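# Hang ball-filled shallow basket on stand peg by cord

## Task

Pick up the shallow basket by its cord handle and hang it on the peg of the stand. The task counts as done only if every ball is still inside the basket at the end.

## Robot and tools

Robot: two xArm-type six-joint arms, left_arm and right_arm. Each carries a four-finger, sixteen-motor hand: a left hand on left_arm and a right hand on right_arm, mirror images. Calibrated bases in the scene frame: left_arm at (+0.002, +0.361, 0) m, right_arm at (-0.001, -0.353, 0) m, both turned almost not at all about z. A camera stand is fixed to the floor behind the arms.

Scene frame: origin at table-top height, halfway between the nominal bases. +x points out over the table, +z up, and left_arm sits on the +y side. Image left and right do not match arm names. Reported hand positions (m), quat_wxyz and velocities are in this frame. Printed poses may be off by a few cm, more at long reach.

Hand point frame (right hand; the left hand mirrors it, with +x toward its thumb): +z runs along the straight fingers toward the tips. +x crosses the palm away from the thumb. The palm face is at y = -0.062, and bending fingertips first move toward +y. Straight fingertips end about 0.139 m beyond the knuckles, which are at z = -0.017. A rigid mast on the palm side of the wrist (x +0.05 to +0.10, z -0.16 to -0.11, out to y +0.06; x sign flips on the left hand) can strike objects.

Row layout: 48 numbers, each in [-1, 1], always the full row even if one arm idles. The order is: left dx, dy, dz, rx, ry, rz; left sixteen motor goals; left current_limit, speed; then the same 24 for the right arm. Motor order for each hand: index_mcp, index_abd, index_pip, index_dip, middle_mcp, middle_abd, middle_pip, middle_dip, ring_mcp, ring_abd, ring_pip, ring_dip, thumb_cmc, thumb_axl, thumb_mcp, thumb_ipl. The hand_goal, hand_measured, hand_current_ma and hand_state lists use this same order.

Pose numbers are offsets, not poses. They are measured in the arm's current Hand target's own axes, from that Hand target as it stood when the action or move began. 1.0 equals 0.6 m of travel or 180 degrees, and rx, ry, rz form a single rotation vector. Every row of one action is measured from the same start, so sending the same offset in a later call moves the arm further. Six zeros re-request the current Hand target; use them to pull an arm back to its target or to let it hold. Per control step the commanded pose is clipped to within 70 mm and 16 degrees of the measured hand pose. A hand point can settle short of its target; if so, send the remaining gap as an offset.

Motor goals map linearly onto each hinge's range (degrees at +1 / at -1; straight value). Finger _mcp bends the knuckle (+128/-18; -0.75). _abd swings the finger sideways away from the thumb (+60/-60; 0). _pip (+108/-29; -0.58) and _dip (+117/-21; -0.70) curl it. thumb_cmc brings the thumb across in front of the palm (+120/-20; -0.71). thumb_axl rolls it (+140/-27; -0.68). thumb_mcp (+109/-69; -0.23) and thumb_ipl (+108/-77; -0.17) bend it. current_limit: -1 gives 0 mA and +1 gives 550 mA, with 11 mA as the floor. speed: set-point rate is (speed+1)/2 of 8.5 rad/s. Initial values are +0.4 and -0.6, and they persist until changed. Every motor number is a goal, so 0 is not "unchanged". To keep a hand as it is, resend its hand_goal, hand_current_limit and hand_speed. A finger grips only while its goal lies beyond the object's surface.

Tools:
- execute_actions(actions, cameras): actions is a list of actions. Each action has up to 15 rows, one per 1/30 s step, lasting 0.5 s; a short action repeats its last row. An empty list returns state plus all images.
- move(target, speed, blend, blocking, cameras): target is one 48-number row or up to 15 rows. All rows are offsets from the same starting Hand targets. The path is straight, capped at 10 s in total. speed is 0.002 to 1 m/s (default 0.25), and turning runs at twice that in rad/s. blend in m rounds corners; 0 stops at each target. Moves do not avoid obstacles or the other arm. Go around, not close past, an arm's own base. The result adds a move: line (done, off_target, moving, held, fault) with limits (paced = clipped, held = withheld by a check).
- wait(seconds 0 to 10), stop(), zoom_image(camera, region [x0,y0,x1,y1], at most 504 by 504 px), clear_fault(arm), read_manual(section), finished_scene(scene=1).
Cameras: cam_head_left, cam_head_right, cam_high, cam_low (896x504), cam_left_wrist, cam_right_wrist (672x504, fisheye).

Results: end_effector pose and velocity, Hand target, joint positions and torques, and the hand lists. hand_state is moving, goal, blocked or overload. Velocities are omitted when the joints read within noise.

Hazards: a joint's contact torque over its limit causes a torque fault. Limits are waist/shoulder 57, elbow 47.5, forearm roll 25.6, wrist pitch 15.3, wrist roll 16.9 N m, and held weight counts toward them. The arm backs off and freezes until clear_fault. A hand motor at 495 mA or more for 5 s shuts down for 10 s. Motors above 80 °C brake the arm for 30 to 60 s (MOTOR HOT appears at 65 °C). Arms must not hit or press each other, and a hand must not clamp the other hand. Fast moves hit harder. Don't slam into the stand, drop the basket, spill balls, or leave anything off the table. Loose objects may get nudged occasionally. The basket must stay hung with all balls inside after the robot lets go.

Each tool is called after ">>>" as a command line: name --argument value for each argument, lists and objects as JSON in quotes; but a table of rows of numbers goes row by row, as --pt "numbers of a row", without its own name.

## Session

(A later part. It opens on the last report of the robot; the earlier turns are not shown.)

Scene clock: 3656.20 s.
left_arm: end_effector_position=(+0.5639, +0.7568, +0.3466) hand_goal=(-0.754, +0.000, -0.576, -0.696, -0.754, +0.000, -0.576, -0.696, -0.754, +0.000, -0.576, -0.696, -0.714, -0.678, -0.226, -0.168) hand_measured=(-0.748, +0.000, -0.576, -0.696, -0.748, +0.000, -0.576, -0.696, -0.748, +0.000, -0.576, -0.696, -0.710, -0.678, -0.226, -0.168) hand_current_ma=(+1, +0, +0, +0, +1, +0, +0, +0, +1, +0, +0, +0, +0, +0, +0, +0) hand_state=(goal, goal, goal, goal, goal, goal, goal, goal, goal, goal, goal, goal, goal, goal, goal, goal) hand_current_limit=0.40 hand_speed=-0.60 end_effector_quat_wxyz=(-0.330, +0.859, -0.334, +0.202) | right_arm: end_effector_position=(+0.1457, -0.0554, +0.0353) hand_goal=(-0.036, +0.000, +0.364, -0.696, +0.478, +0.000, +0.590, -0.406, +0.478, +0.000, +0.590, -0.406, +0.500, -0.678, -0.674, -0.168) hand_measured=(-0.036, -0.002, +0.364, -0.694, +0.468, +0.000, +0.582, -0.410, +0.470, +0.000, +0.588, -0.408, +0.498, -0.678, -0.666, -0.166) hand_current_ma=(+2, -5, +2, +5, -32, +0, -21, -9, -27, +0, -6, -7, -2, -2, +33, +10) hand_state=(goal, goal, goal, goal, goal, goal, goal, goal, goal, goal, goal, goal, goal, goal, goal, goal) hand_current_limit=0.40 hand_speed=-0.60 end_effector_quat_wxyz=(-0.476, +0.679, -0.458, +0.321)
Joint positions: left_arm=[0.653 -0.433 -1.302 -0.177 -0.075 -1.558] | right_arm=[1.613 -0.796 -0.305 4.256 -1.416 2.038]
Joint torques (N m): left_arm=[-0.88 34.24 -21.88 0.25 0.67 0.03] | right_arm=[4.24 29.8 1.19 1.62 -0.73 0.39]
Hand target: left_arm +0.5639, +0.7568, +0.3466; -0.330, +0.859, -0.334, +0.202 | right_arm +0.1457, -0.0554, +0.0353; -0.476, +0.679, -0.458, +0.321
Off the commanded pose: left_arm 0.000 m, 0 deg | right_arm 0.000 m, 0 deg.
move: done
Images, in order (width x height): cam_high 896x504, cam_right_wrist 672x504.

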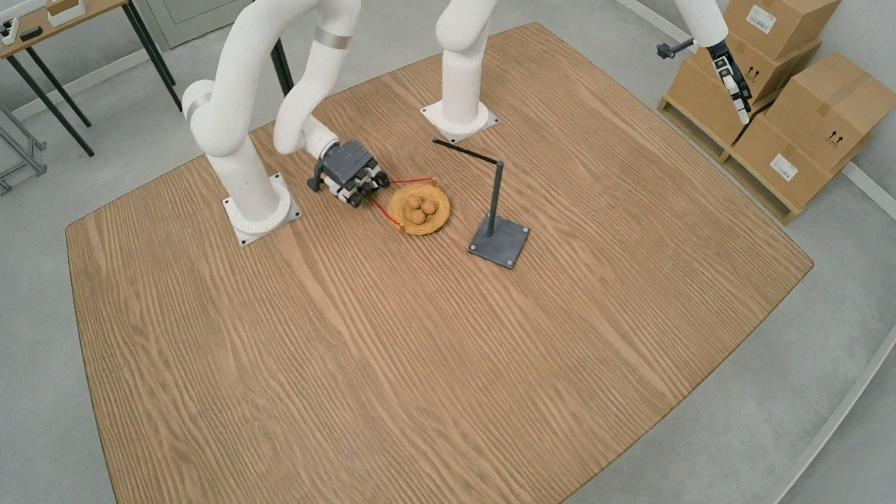

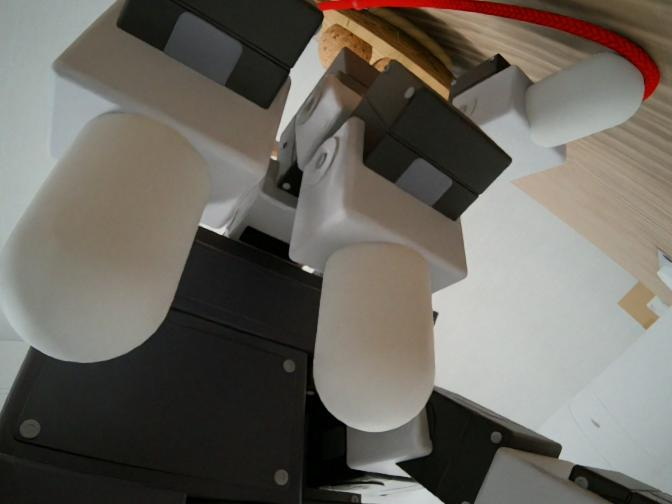

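>>> move --pt "0 0 0 0 0 0 -0.754 0 -0.576 -0.696 -0.754 0 -0.576 -0.696 -0.754 0 -0.576 -0.696 -0.714 -0.678 -0.226 -0.168 0.4 -0.6 0 0.0033 -0.0093 0 0 0 -0.036 0 0.364 -0.696 0.479 0 0.591 -0.406 0.479 0 0.591 -0.406 0.5 -0.678 -0.674 -0.168 0.4 -0.6" --pt "0 0 0 0 0 0 -0.754 0 -0.576 -0.696 -0.754 0 -0.576 -0.696 -0.754 0 -0.576 -0.696 -0.714 -0.678 -0.226 -0.168 0.4 -0.6 0.0003 -0.0245 -0.0302 0 0 0 -0.036 0 0.364 -0.696 0.479 0 0.591 -0.406 0.479 0 0.591 -0.406 0.5 -0.678 -0.674 -0.168 0.4 -0.6" --speed 0.03 --cameras '["cam_high", "cam_low", "cam_right_wrist"]'

>>> zoom_image --camera "cam_high" --region '[340, 120, 460, 240]'

>>> zoom_image --camera "cam_right_wrist" --region '[380, 0, 672, 200]'

>>> zoom_image --camera "cam_low" --region '[370, 160, 490, 250]'

Scene clock: 3681.77 s.
left_arm: end_effector_position=(+0.5639, +0.7568, +0.3466) hand_goal=(-0.754, +0.000, -0.576, -0.696, -0.754, +0.000, -0.576, -0.696, -0.754, +0.000, -0.576, -0.696, -0.714, -0.678, -0.226, -0.168) hand_measured=(-0.748, +0.000, -0.576, -0.696, -0.748, +0.000, -0.576, -0.696, -0.748, +0.000, -0.576, -0.696, -0.710, -0.678, -0.226, -0.168) hand_current_ma=(+1, +0, +0, +0, +1, +0, +0, +0, +1, +0, +0, +0, +0, +0, +0, +0) hand_state=(goal, goal, goal, goal, goal, goal, goal, goal, goal, goal, goal, goal, goal, goal, goal, goal) hand_current_limit=0.40 hand_speed=-0.60 end_effector_quat_wxyz=(-0.330, +0.859, -0.334, +0.202) | right_arm: end_effector_position=(+0.1347, -0.0600, +0.0553) hand_goal=(-0.036, +0.000, +0.364, -0.696, +0.478, +0.000, +0.590, -0.406, +0.478, +0.000, +0.590, -0.406, +0.500, -0.678, -0.674, -0.168) hand_measured=(-0.036, +0.002, +0.366, -0.694, +0.468, +0.000, +0.582, -0.410, +0.470, +0.000, +0.588, -0.408, +0.498, -0.678, -0.666, -0.166) hand_current_ma=(-2, +3, +3, +6, -32, +0, -21, -9, -27, +0, -6, -7, -2, -2, +33, +10) hand_state=(goal, goal, goal, goal, goal, goal, goal, goal, goal, goal, goal, goal, goal, goal, goal, goal) hand_current_limit=0.40 hand_speed=-0.60 end_effector_quat_wxyz=(-0.476, +0.679, -0.458, +0.321)
Joint positions: left_arm=[0.653 -0.433 -1.302 -0.177 -0.075 -1.558] | right_arm=[1.668 -0.712 -0.266 4.31 -1.375 2.007]
Joint torques (N m): left_arm=[-0.83 34.2 -21.94 0.14 0.69 0.02] | right_arm=[3.75 34.39 -0.13 1.66 -0.94 -0.37]
Hand target: left_arm +0.5639, +0.7568, +0.3466; -0.330, +0.859, -0.334, +0.202 | right_arm +0.1347, -0.0600, +0.0553; -0.476, +0.679, -0.458, +0.321
Off the commanded pose: left_arm 0.000 m, 0 deg | right_arm 0.000 m, 0 deg.
move: done
Images, in order (width x height): cam_high 896x504, cam_low 896x504, cam_right_wrist 672x504.

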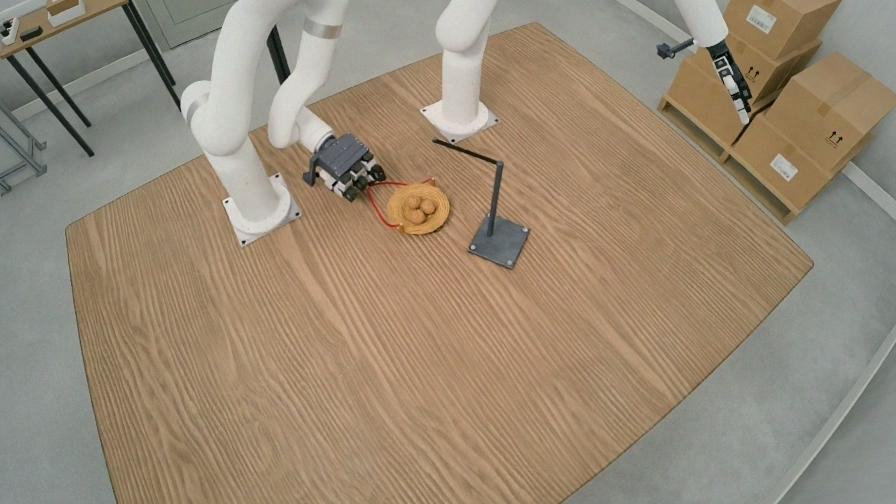

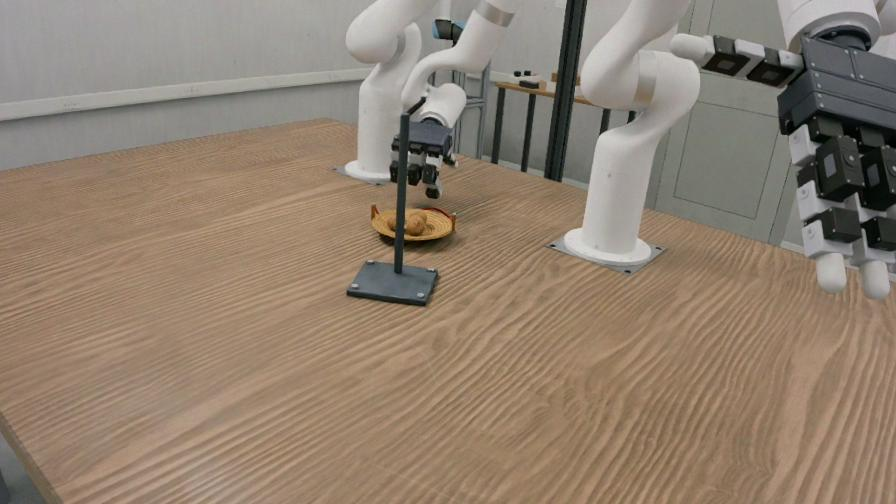

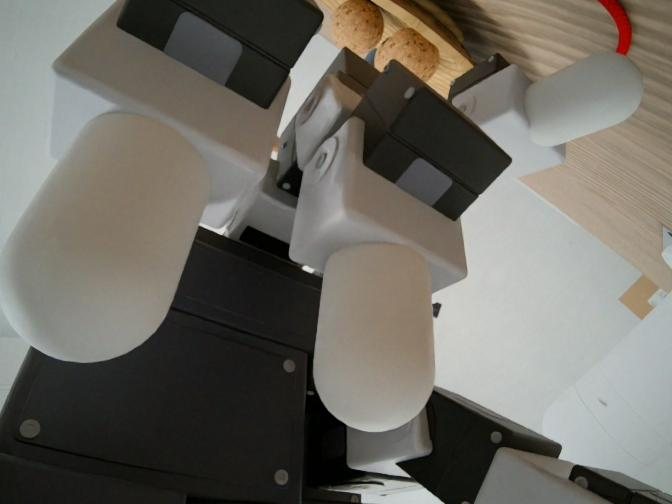

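Scaled by 4.200.

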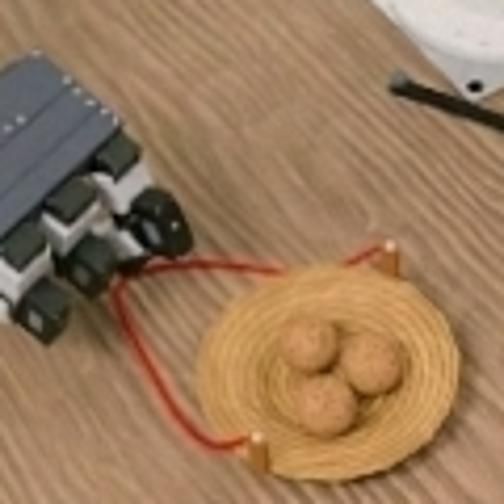

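Scaled by 1.726 from the camera's 672x504 image, which has a finer 960x720 frame.

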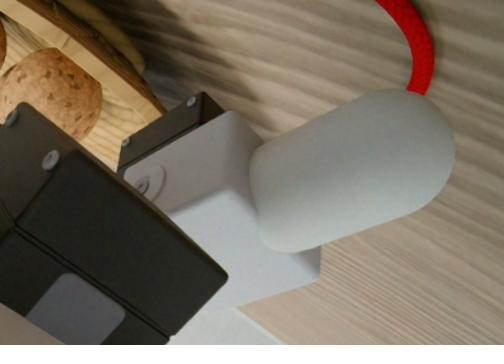

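Scaled by 4.200.

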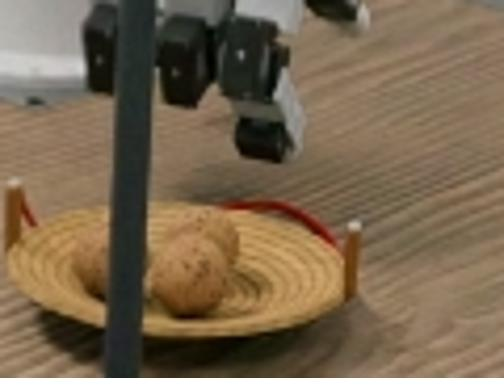

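>>> move --pt "0 0 0 0 0 0 -0.754 0 -0.576 -0.696 -0.754 0 -0.576 -0.696 -0.754 0 -0.576 -0.696 -0.714 -0.678 -0.226 -0.168 0.4 -0.6 0 -0.047 -0.0171 0 0 0 -0.036 0 0.364 -0.696 0.479 0 0.591 -0.406 0.479 0 0.591 -0.406 0.5 -0.678 -0.674 -0.168 0.4 -0.6" --pt "0 0 0 0 0 0 -0.754 0 -0.576 -0.696 -0.754 0 -0.576 -0.696 -0.754 0 -0.576 -0.696 -0.714 -0.678 -0.226 -0.168 0.4 -0.6 -0.071 -0.0877 0.0458 0 -0.329 -0.1197 -0.204 0 0.47 -0.696 -0.041 0 0.34 -0.696 0.479 0 0.591 -0.406 0.5 -0.678 -0.674 -0.168 0.4 -0.6" --speed '[0.15, 0.25]' --cameras '["cam_high", "cam_right_wrist"]'

>>> zoom_image --camera "cam_high" --region '[340, 120, 460, 240]'

>>> zoom_image --camera "cam_right_wrist" --region '[380, 0, 672, 200]'

Scene clock: 3769.50 s.
left_arm: end_effector_position=(+0.5639, +0.7568, +0.3466) hand_goal=(-0.754, +0.000, -0.576, -0.696, -0.754, +0.000, -0.576, -0.696, -0.754, +0.000, -0.576, -0.696, -0.714, -0.678, -0.226, -0.168) hand_measured=(-0.748, +0.000, -0.576, -0.696, -0.748, +0.000, -0.576, -0.696, -0.748, +0.000, -0.576, -0.696, -0.710, -0.678, -0.226, -0.168) hand_current_ma=(+1, +0, +0, +0, +1, +0, +0, +0, +1, +0, +0, +0, +0, +0, +0, +0) hand_state=(goal, goal, goal, goal, goal, goal, goal, goal, goal, goal, goal, goal, goal, goal, goal, goal) hand_current_limit=0.40 hand_speed=-0.60 end_effector_quat_wxyz=(-0.330, +0.859, -0.334, +0.202) | right_arm: end_effector_position=(+0.1593, -0.0041, +0.0954) hand_goal=(-0.204, +0.000, +0.470, -0.696, -0.042, +0.000, +0.340, -0.696, +0.478, +0.000, +0.590, -0.406, +0.500, -0.678, -0.674, -0.168) hand_measured=(-0.196, +0.002, +0.464, -0.694, -0.036, +0.000, +0.340, -0.694, +0.470, +0.000, +0.588, -0.408, +0.498, -0.678, -0.666, -0.166) hand_current_ma=(+28, +3, -17, +6, +17, +0, +1, +6, -27, +0, -6, -7, -2, -2, +33, +10) hand_state=(goal, goal, goal, goal, goal, goal, goal, goal, goal, goal, goal, goal, goal, goal, goal, goal) hand_current_limit=0.40 hand_speed=-0.60 end_effector_quat_wxyz=(-0.573, +0.818, -0.035, +0.025)
Joint positions: left_arm=[0.653 -0.433 -1.302 -0.177 -0.075 -1.558] | right_arm=[0.789 -0.531 -0.283 2.491 -1.417 1.412]
Joint torques (N m): left_arm=[-0.87 34.64 -21.99 0.15 0.67 -0.03] | right_arm=[-3.28 29.44 -6.74 -0.87 -1.22 0.46]
Hand target: left_arm +0.5639, +0.7568, +0.3466; -0.330, +0.859, -0.334, +0.202 | right_arm +0.1593, -0.0041, +0.0954; -0.573, +0.818, -0.035, +0.025
Off the commanded pose: left_arm 0.000 m, 0 deg | right_arm 0.000 m, 0 deg.
move: done
Images, in order (width x height): cam_high 896x504, cam_right_wrist 672x504.

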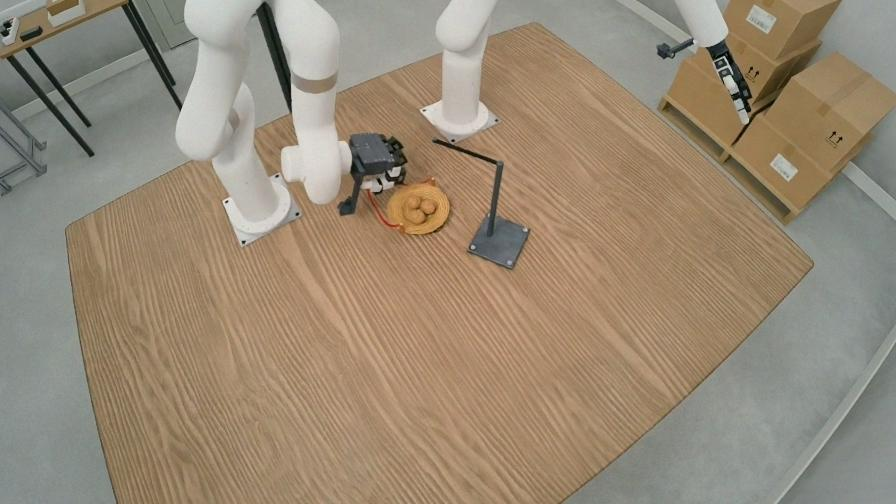

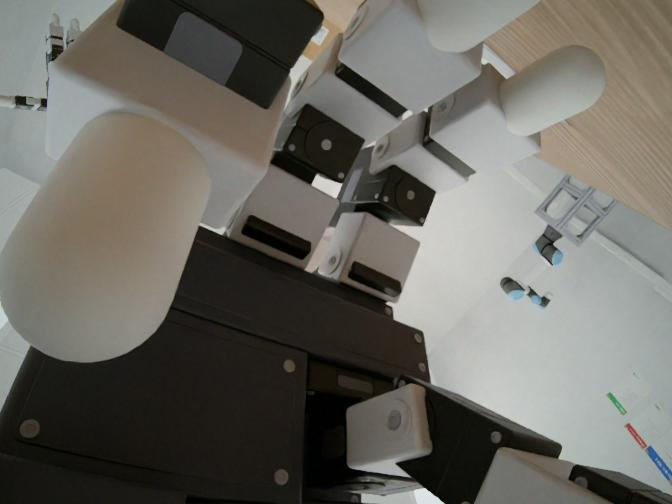

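Scaled by 4.200.

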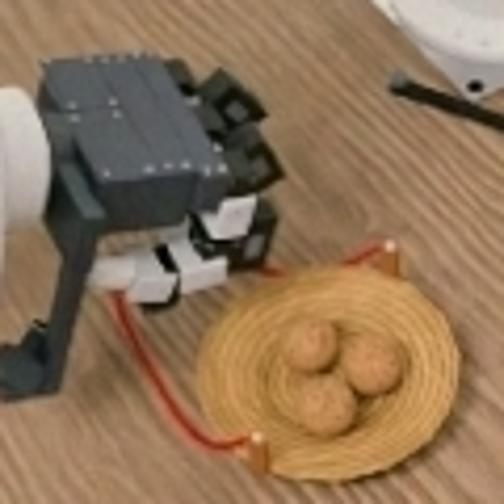

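Scaled by 1.726 from the camera's 672x504 image, which has a finer 960x720 frame.

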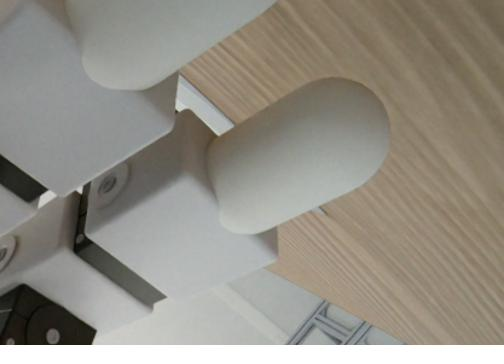

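>>> move --target '[0,0,0,0,0,0,-0.754,0,-0.576,-0.696,-0.754,0,-0.576,-0.696,-0.754,0,-0.576,-0.696,-0.714,-0.678,-0.226,-0.168,0.4,-0.6,0,0.0627,0.0228,0,0,0,-0.204,0,0.47,-0.696,-0.041,0,0.34,-0.696,0.479,0,0.591,-0.406,0.5,-0.678,-0.674,-0.168,0.4,-0.6]' --speed 0.06 --cameras '["cam_high", "cam_low", "cam_right_wrist"]'

>>> zoom_image --camera "cam_high" --region '[340, 120, 460, 240]'

>>> zoom_image --camera "cam_right_wrist" --region '[380, 0, 672, 200]'

>>> zoom_image --camera "cam_low" --region '[370, 150, 490, 250]'

Scene clock: 3784.13 s.
left_arm: end_effector_position=(+0.5639, +0.7568, +0.3466) hand_goal=(-0.754, +0.000, -0.576, -0.696, -0.754, +0.000, -0.576, -0.696, -0.754, +0.000, -0.576, -0.696, -0.714, -0.678, -0.226, -0.168) hand_measured=(-0.748, +0.000, -0.576, -0.696, -0.748, +0.000, -0.576, -0.696, -0.748, +0.000, -0.576, -0.696, -0.710, -0.678, -0.226, -0.168) hand_current_ma=(+1, +0, +0, +0, +1, +0, +0, +0, +1, +0, +0, +0, +0, +0, +0, +0) hand_state=(goal, goal, goal, goal, goal, goal, goal, goal, goal, goal, goal, goal, goal, goal, goal, goal) hand_current_limit=0.40 hand_speed=-0.60 end_effector_quat_wxyz=(-0.330, +0.859, -0.334, +0.202) | right_arm: end_effector_position=(+0.1593, -0.0041, +0.0554) hand_goal=(-0.204, +0.000, +0.470, -0.696, -0.042, +0.000, +0.340, -0.696, +0.478, +0.000, +0.590, -0.406, +0.500, -0.678, -0.674, -0.168) hand_measured=(-0.196, +0.002, +0.464, -0.694, -0.036, +0.000, +0.340, -0.694, +0.470, +0.000, +0.588, -0.408, +0.498, -0.678, -0.666, -0.166) hand_current_ma=(+27, +3, -17, +6, +17, +0, +1, +6, -27, +0, -6, -7, -2, -2, +33, +10) hand_state=(goal, goal, goal, goal, goal, goal, goal, goal, goal, goal, goal, goal, goal, goal, goal, goal) hand_current_limit=0.40 hand_speed=-0.60 end_effector_quat_wxyz=(-0.573, +0.818, -0.035, +0.025)
Joint positions: left_arm=[0.653 -0.433 -1.302 -0.177 -0.075 -1.558] | right_arm=[0.789 -0.702 -0.334 2.498 -1.513 1.339]
Joint torques (N m): left_arm=[-0.06 34.96 -21.7 0.09 0.69 -0.02] | right_arm=[2.68 32.41 -4.7 0.8 -2.3 -0.33]
Hand target: left_arm +0.5639, +0.7568, +0.3466; -0.330, +0.859, -0.334, +0.202 | right_arm +0.1593, -0.0041, +0.0554; -0.573, +0.818, -0.035, +0.025
Off the commanded pose: left_arm 0.000 m, 0 deg | right_arm 0.000 m, 0 deg.
move: done
Images, in order (width x height): cam_high 896x504, cam_low 896x504, cam_right_wrist 672x504.

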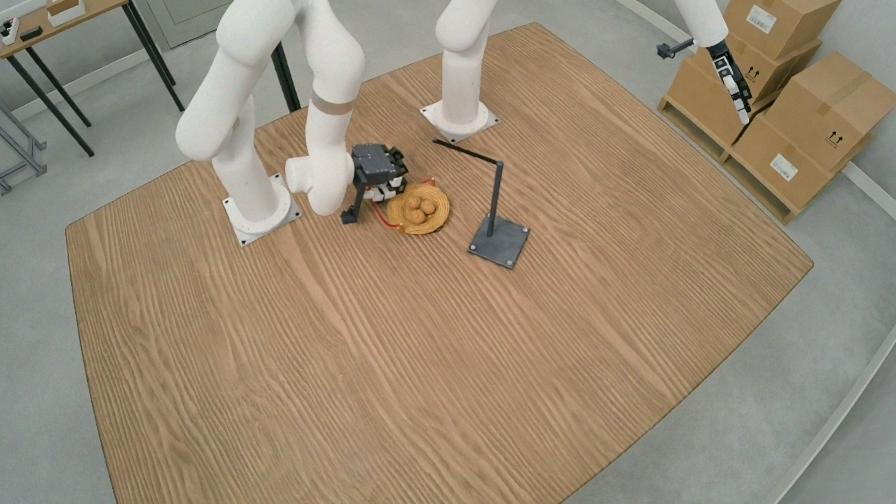

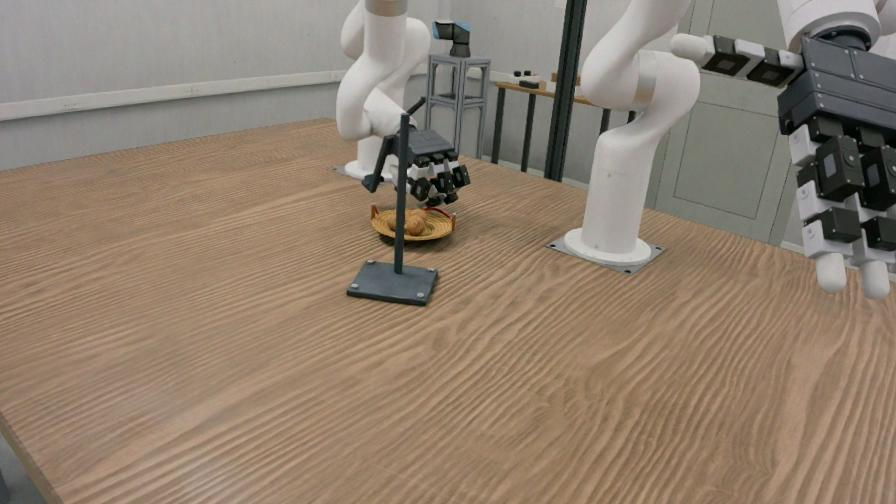

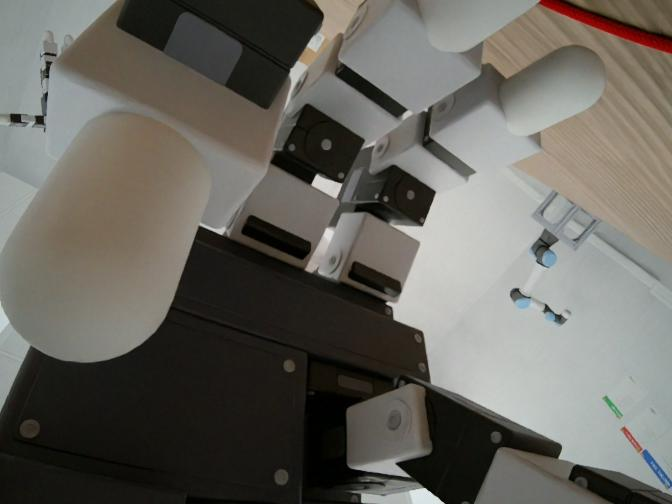

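Scaled by 4.200.

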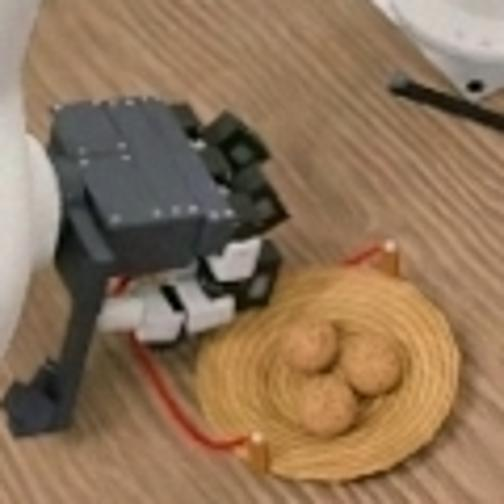

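Scaled by 1.726 from the camera's 672x504 image, which has a finer 960x720 frame.

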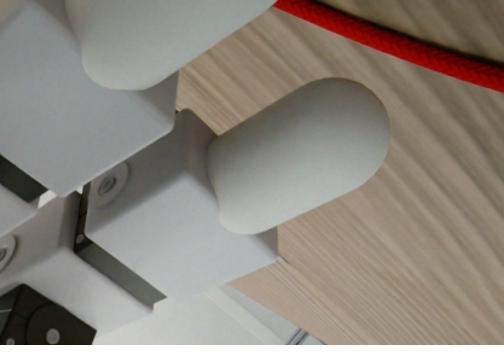

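Scaled by 4.200.

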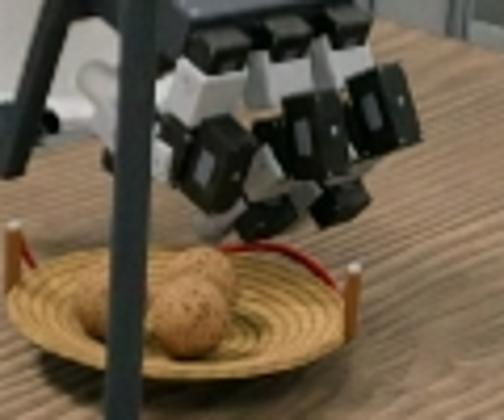

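>>> move --target '[0,0,0,0,0,0,-0.754,0,-0.576,-0.696,-0.754,0,-0.576,-0.696,-0.754,0,-0.576,-0.696,-0.714,-0.678,-0.226,-0.168,0.4,-0.6,-0.0113,0.033,0.0073,0,0,0,-0.204,0,0.47,-0.696,-0.041,0,0.34,-0.696,0.479,0,0.591,-0.406,0.5,-0.678,-0.674,-0.168,0.4,-0.6]' --speed 0.04 --cameras '["cam_high", "cam_low", "cam_right_wrist"]'

>>> zoom_image --camera "cam_high" --region '[340, 120, 460, 240]'

>>> zoom_image --camera "cam_right_wrist" --region '[380, 0, 672, 200]'

>>> zoom_image --camera "cam_low" --region '[370, 150, 490, 250]'

Scene clock: 3820.80 s.
left_arm: end_effector_position=(+0.5639, +0.7568, +0.3466) hand_goal=(-0.754, +0.000, -0.576, -0.696, -0.754, +0.000, -0.576, -0.696, -0.754, +0.000, -0.576, -0.696, -0.714, -0.678, -0.226, -0.168) hand_measured=(-0.748, +0.000, -0.576, -0.696, -0.748, +0.000, -0.576, -0.696, -0.748, +0.000, -0.576, -0.696, -0.710, -0.678, -0.226, -0.168) hand_current_ma=(+1, +0, +0, +0, +1, +0, +0, +0, +1, +0, +0, +0, +0, +0, +0, +0) hand_state=(goal, goal, goal, goal, goal, goal, goal, goal, goal, goal, goal, goal, goal, goal, goal, goal) hand_current_limit=0.40 hand_speed=-0.60 end_effector_quat_wxyz=(-0.330, +0.859, -0.334, +0.202) | right_arm: end_effector_position=(+0.1524, -0.0061, +0.0353) hand_goal=(-0.204, +0.000, +0.470, -0.696, -0.042, +0.000, +0.340, -0.696, +0.478, +0.000, +0.590, -0.406, +0.500, -0.678, -0.674, -0.168) hand_measured=(-0.196, +0.002, +0.464, -0.694, -0.038, +0.000, +0.346, -0.694, +0.470, +0.000, +0.588, -0.408, +0.498, -0.678, -0.666, -0.166) hand_current_ma=(+27, +3, -17, +6, +9, +2, +16, +6, -27, +0, -6, -7, -2, -2, +33, +10) hand_state=(goal, goal, goal, goal, goal, goal, goal, goal, goal, goal, goal, goal, goal, goal, goal, goal) hand_current_limit=0.40 hand_speed=-0.60 end_effector_quat_wxyz=(-0.573, +0.818, -0.035, +0.025)
Joint positions: left_arm=[0.653 -0.433 -1.302 -0.177 -0.075 -1.558] | right_arm=[0.804 -0.785 -0.35 2.513 -1.571 1.304]
Joint torques (N m): left_arm=[-1.17 34.49 -21.55 0.3 0.67 0.02] | right_arm=[3.35 32.94 -2.94 0.65 -1.82 -0.25]
Hand target: left_arm +0.5639, +0.7568, +0.3466; -0.330, +0.859, -0.334, +0.202 | right_arm +0.1523, -0.0062, +0.0353; -0.573, +0.818, -0.035, +0.025
Off the commanded pose: left_arm 0.000 m, 0 deg | right_arm 0.000 m, 0 deg.
move: done
Images, in order (width x height): cam_high 896x504, cam_low 896x504, cam_right_wrist 672x504.

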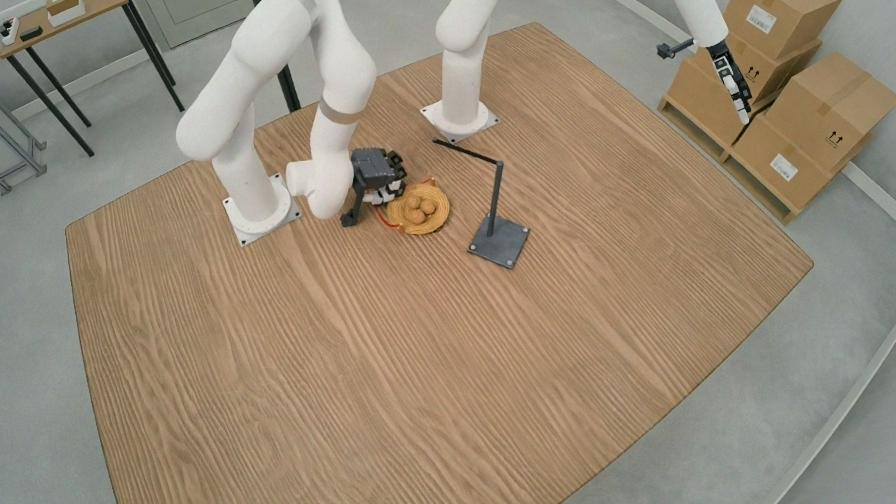

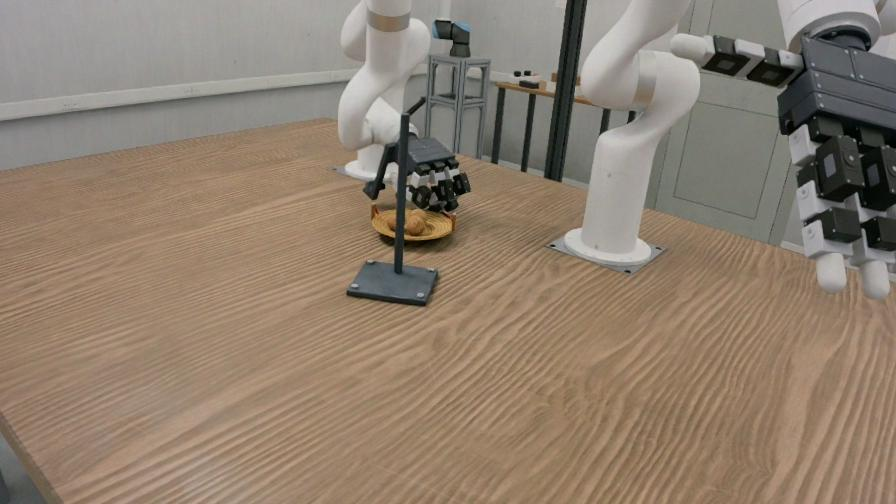

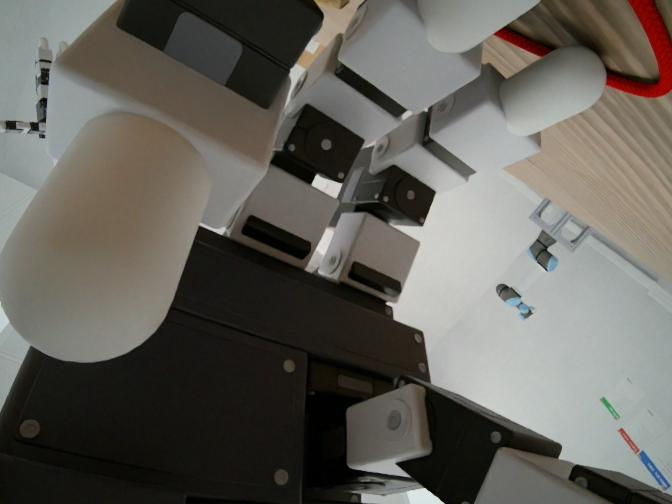

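Scaled by 4.200.

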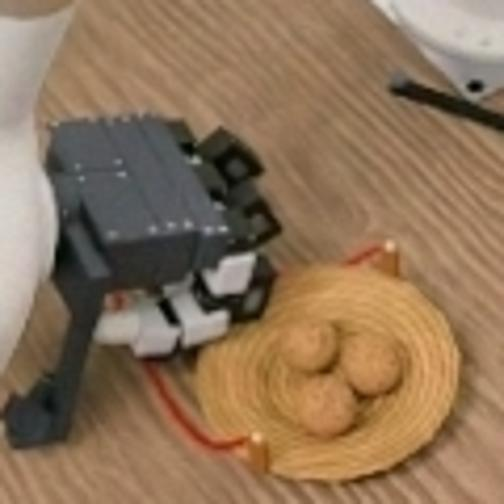

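Scaled by 1.726 from the camera's 672x504 image, which has a finer 960x720 frame.

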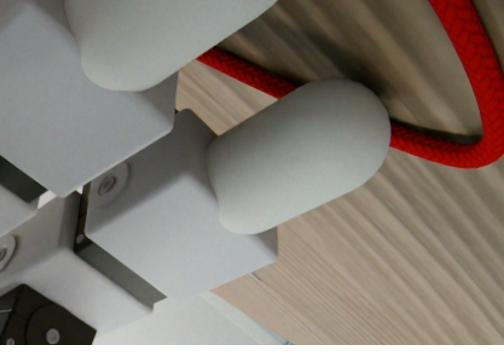

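Scaled by 4.200.

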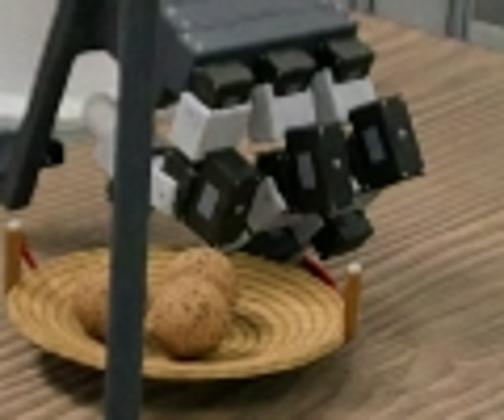

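>>> execute_actions --actions '[]' --cameras '["cam_high","cam_right_wrist"]'

>>> zoom_image --camera "cam_high" --region '[320, 100, 500, 260]'

Scene clock: 3866.60 s.
left_arm: end_effector_position=(+0.5639, +0.7568, +0.3466) hand_goal=(-0.754, +0.000, -0.576, -0.696, -0.754, +0.000, -0.576, -0.696, -0.754, +0.000, -0.576, -0.696, -0.714, -0.678, -0.226, -0.168) hand_measured=(-0.748, +0.000, -0.576, -0.696, -0.748, +0.000, -0.576, -0.696, -0.748, +0.000, -0.576, -0.696, -0.710, -0.678, -0.226, -0.168) hand_current_ma=(+1, +0, +0, +0, +1, +0, +0, +0, +1, +0, +0, +0, +0, +0, +0, +0) hand_state=(goal, goal, goal, goal, goal, goal, goal, goal, goal, goal, goal, goal, goal, goal, goal, goal) hand_current_limit=0.40 hand_speed=-0.60 end_effector_quat_wxyz=(-0.330, +0.859, -0.334, +0.202) | right_arm: end_effector_position=(+0.1523, -0.0062, +0.0353) hand_goal=(-0.204, +0.000, +0.470, -0.696, -0.042, +0.000, +0.340, -0.696, +0.478, +0.000, +0.590, -0.406, +0.500, -0.678, -0.674, -0.168) hand_measured=(-0.196, +0.002, +0.464, -0.694, -0.040, +0.002, +0.346, -0.694, +0.470, +0.000, +0.588, -0.408, +0.498, -0.678, -0.666, -0.166) hand_current_ma=(+27, +3, -17, +6, +7, +2, +18, +6, -27, +0, -6, -7, -2, -2, +33, +10) hand_state=(goal, goal, goal, goal, goal, goal, goal, goal, goal, goal, goal, goal, goal, goal, goal, goal) hand_current_limit=0.40 hand_speed=-0.60 end_effector_quat_wxyz=(-0.573, +0.818, -0.035, +0.025)
Joint positions: left_arm=[0.653 -0.433 -1.302 -0.177 -0.075 -1.558] | right_arm=[0.804 -0.785 -0.35 2.513 -1.571 1.304]
Joint velocities: within noise
Joint torques (N m): left_arm=[-1.13 34.62 -21.68 0.54 0.64 0.01] | right_arm=[3.41 32.89 -1.86 0.56 -0.87 -0.22]
Motor temperatures (°C): left_arm=[26 28 28 31 29 30] | right_arm=[27 28 28 26 31 29]
Hand target: left_arm +0.5639, +0.7568, +0.3466; -0.330, +0.859, -0.334, +0.202 | right_arm +0.1523, -0.0062, +0.0353; -0.573, +0.818, -0.035, +0.025
Off the commanded pose: left_arm 0.000 m, 0 deg | right_arm 0.000 m, 0 deg.
Images, in order (width x height): cam_high 896x504, cam_right_wrist 672x504.

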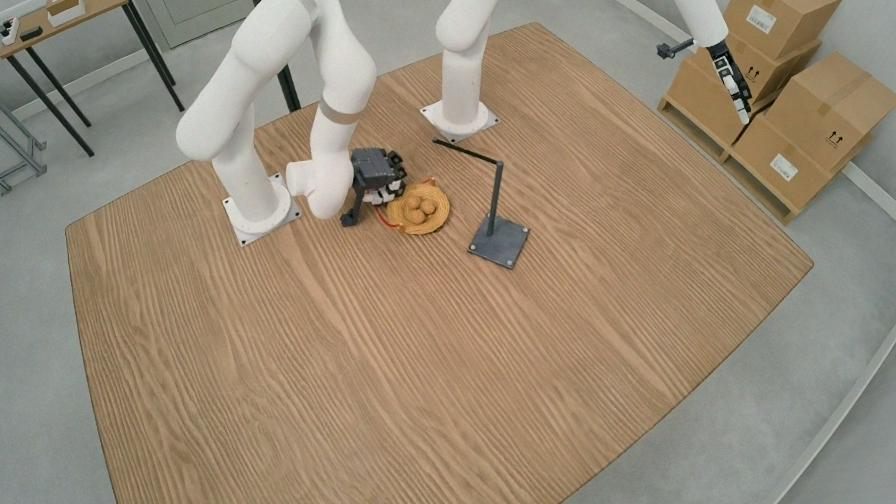

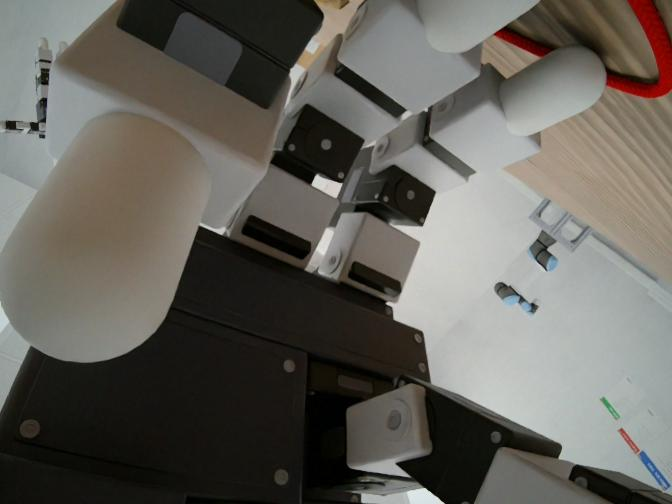

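Scaled by 2.800.

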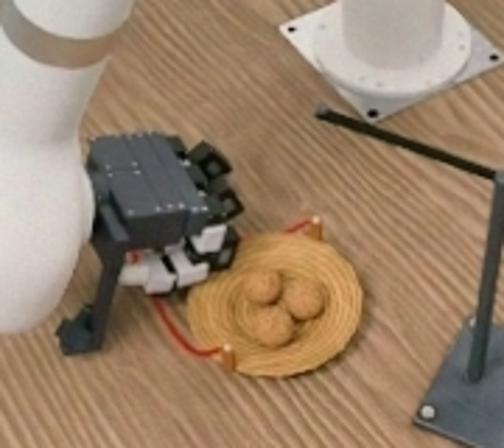

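>>> move --pt "0 0 0 0 0 0 -0.754 0 -0.576 -0.696 -0.754 0 -0.576 -0.696 -0.754 0 -0.576 -0.696 -0.714 -0.678 -0.226 -0.168 0.4 -0.6 0.0003 0.0053 -0.0144 0 0 0 -0.204 0 0.47 -0.696 -0.041 0 0.34 -0.696 0.479 0 0.591 -0.406 0.5 -0.678 -0.674 -0.168 0.4 -0.6" --pt "0 0 0 0 0 0 -0.754 0 -0.576 -0.696 -0.754 0 -0.576 -0.696 -0.754 0 -0.576 -0.696 -0.714 -0.678 -0.226 -0.168 0.4 -0.6 0.0234 0.0013 -0.0036 0 0.1306 0.0475 -0.204 0 0.47 -0.696 -0.041 0 0.34 -0.696 0.479 0 0.591 -0.406 0.5 -0.678 -0.674 -0.168 0.4 -0.6" --pt "0 0 0 0 0 0 -0.754 0 -0.576 -0.696 -0.754 0 -0.576 -0.696 -0.754 0 -0.576 -0.696 -0.714 -0.678 -0.226 -0.168 0.4 -0.6 0.0497 0.0092 -0.0252 0 0.235 0.0855 -0.204 0 0.47 -0.696 -0.041 0 0.34 -0.696 0.479 0 0.591 -0.406 0.5 -0.678 -0.674 -0.168 0.4 -0.6" --speed 0.06 --blend '[0.005,0.005,0]' --cameras '["cam_high","cam_right_wrist","cam_head_right"]'

>>> zoom_image --camera "cam_high" --region '[340, 120, 480, 240]'

Scene clock: 4014.30 s.
left_arm: end_effector_position=(+0.5639, +0.7568, +0.3466) hand_goal=(-0.754, +0.000, -0.576, -0.696, -0.754, +0.000, -0.576, -0.696, -0.754, +0.000, -0.576, -0.696, -0.714, -0.678, -0.226, -0.168) hand_measured=(-0.748, +0.000, -0.576, -0.696, -0.748, +0.000, -0.576, -0.696, -0.748, +0.000, -0.576, -0.696, -0.710, -0.678, -0.226, -0.168) hand_current_ma=(+1, +0, +0, +0, +1, +0, +0, +0, +1, +0, +0, +0, +0, +0, +0, +0) hand_state=(goal, goal, goal, goal, goal, goal, goal, goal, goal, goal, goal, goal, goal, goal, goal, goal) hand_current_limit=0.40 hand_speed=-0.60 end_effector_quat_wxyz=(-0.330, +0.859, -0.334, +0.202) | right_arm: end_effector_position=(+0.1806, -0.0248, +0.0353) hand_goal=(-0.204, +0.000, +0.470, -0.696, -0.042, +0.000, +0.340, -0.696, +0.478, +0.000, +0.590, -0.406, +0.500, -0.678, -0.674, -0.168) hand_measured=(-0.196, +0.002, +0.464, -0.694, -0.044, -0.012, +0.348, -0.690, +0.470, +0.000, +0.588, -0.408, +0.498, -0.678, -0.666, -0.166) hand_current_ma=(+26, +3, -17, +6, -3, -28, +20, +17, -27, +0, -6, -7, -2, -2, +33, +10) hand_state=(goal, goal, goal, goal, goal, goal, goal, goal, goal, goal, goal, goal, goal, goal, goal, goal) hand_current_limit=0.40 hand_speed=-0.60 end_effector_quat_wxyz=(-0.520, +0.742, -0.346, +0.242)
Joint positions: left_arm=[0.653 -0.433 -1.302 -0.177 -0.075 -1.558] | right_arm=[1.271 -0.8 -0.296 3.682 -1.652 1.838]
Joint torques (N m): left_arm=[-0.41 34.5 -21.89 0.4 0.65 -0.1] | right_arm=[3.32 36.99 -1.26 1.6 -0.85 0.41]
Hand target: left_arm +0.5639, +0.7568, +0.3466; -0.330, +0.859, -0.334, +0.202 | right_arm +0.1806, -0.0248, +0.0353; -0.520, +0.742, -0.346, +0.242
Off the commanded pose: left_arm 0.000 m, 0 deg | right_arm 0.000 m, 0 deg.
move: done; blend cut to 0.0046 m at target 1
Images, in order (width x height): cam_head_right 896x504, cam_high 896x504, cam_right_wrist 672x504.

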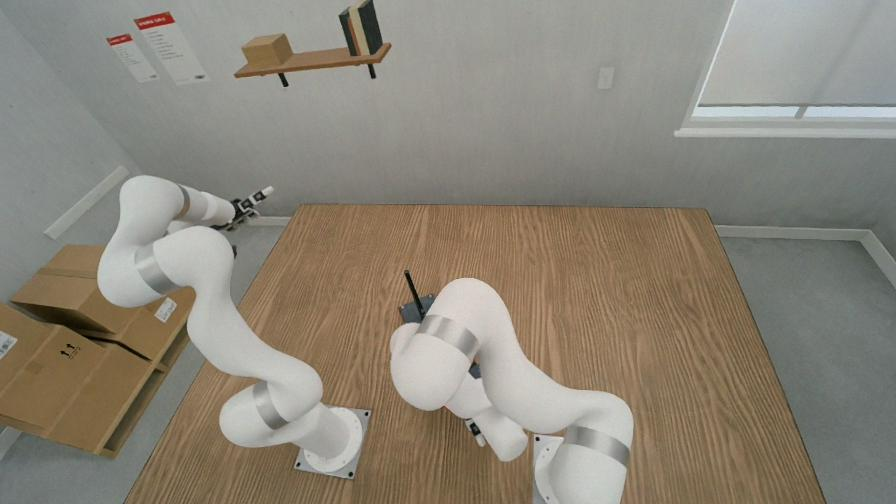

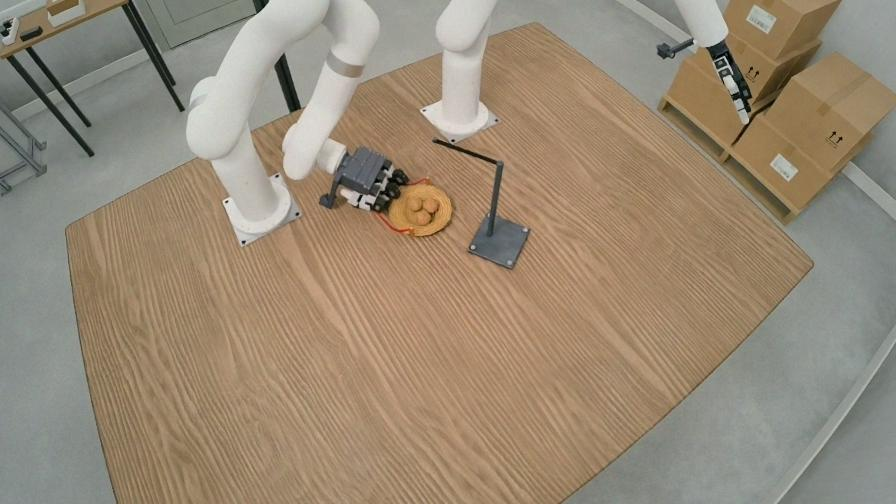

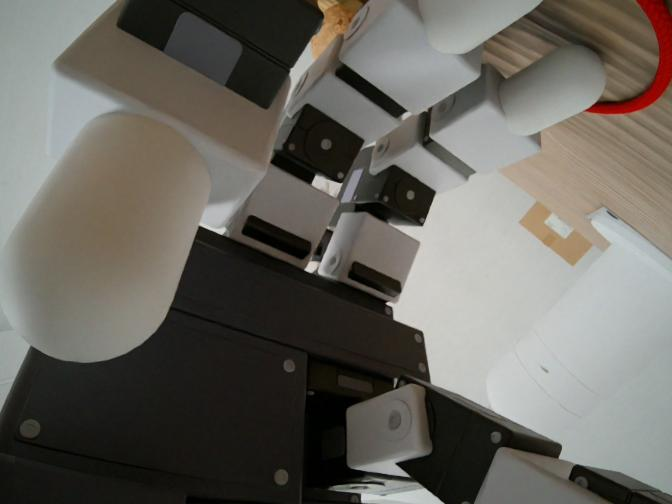

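Scaled by 3.600.

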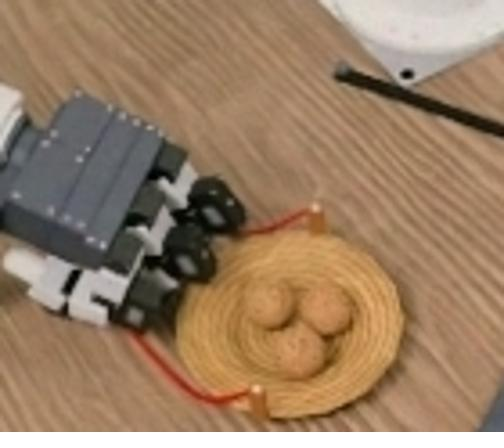

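>>> zoom_image --camera "cam_high" --region '[365, 170, 435, 240]'

>>> zoom_image --camera "cam_right_wrist" --region '[400, 0, 672, 204]'

Scaled by 7.200.

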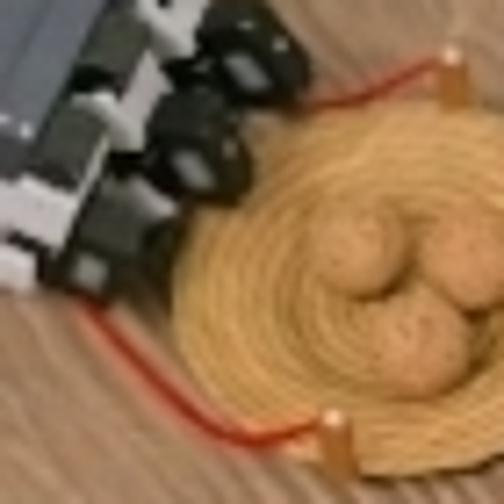

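Scaled by 1.853 from the camera's 672x504 image, which has a finer 960x720 frame.

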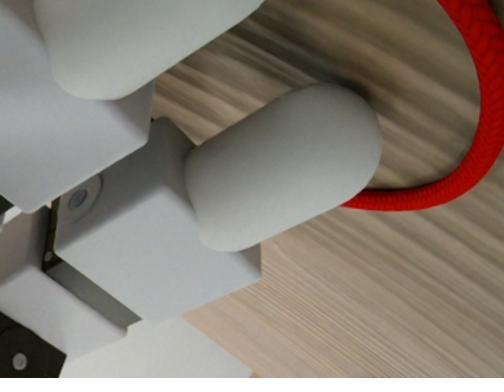

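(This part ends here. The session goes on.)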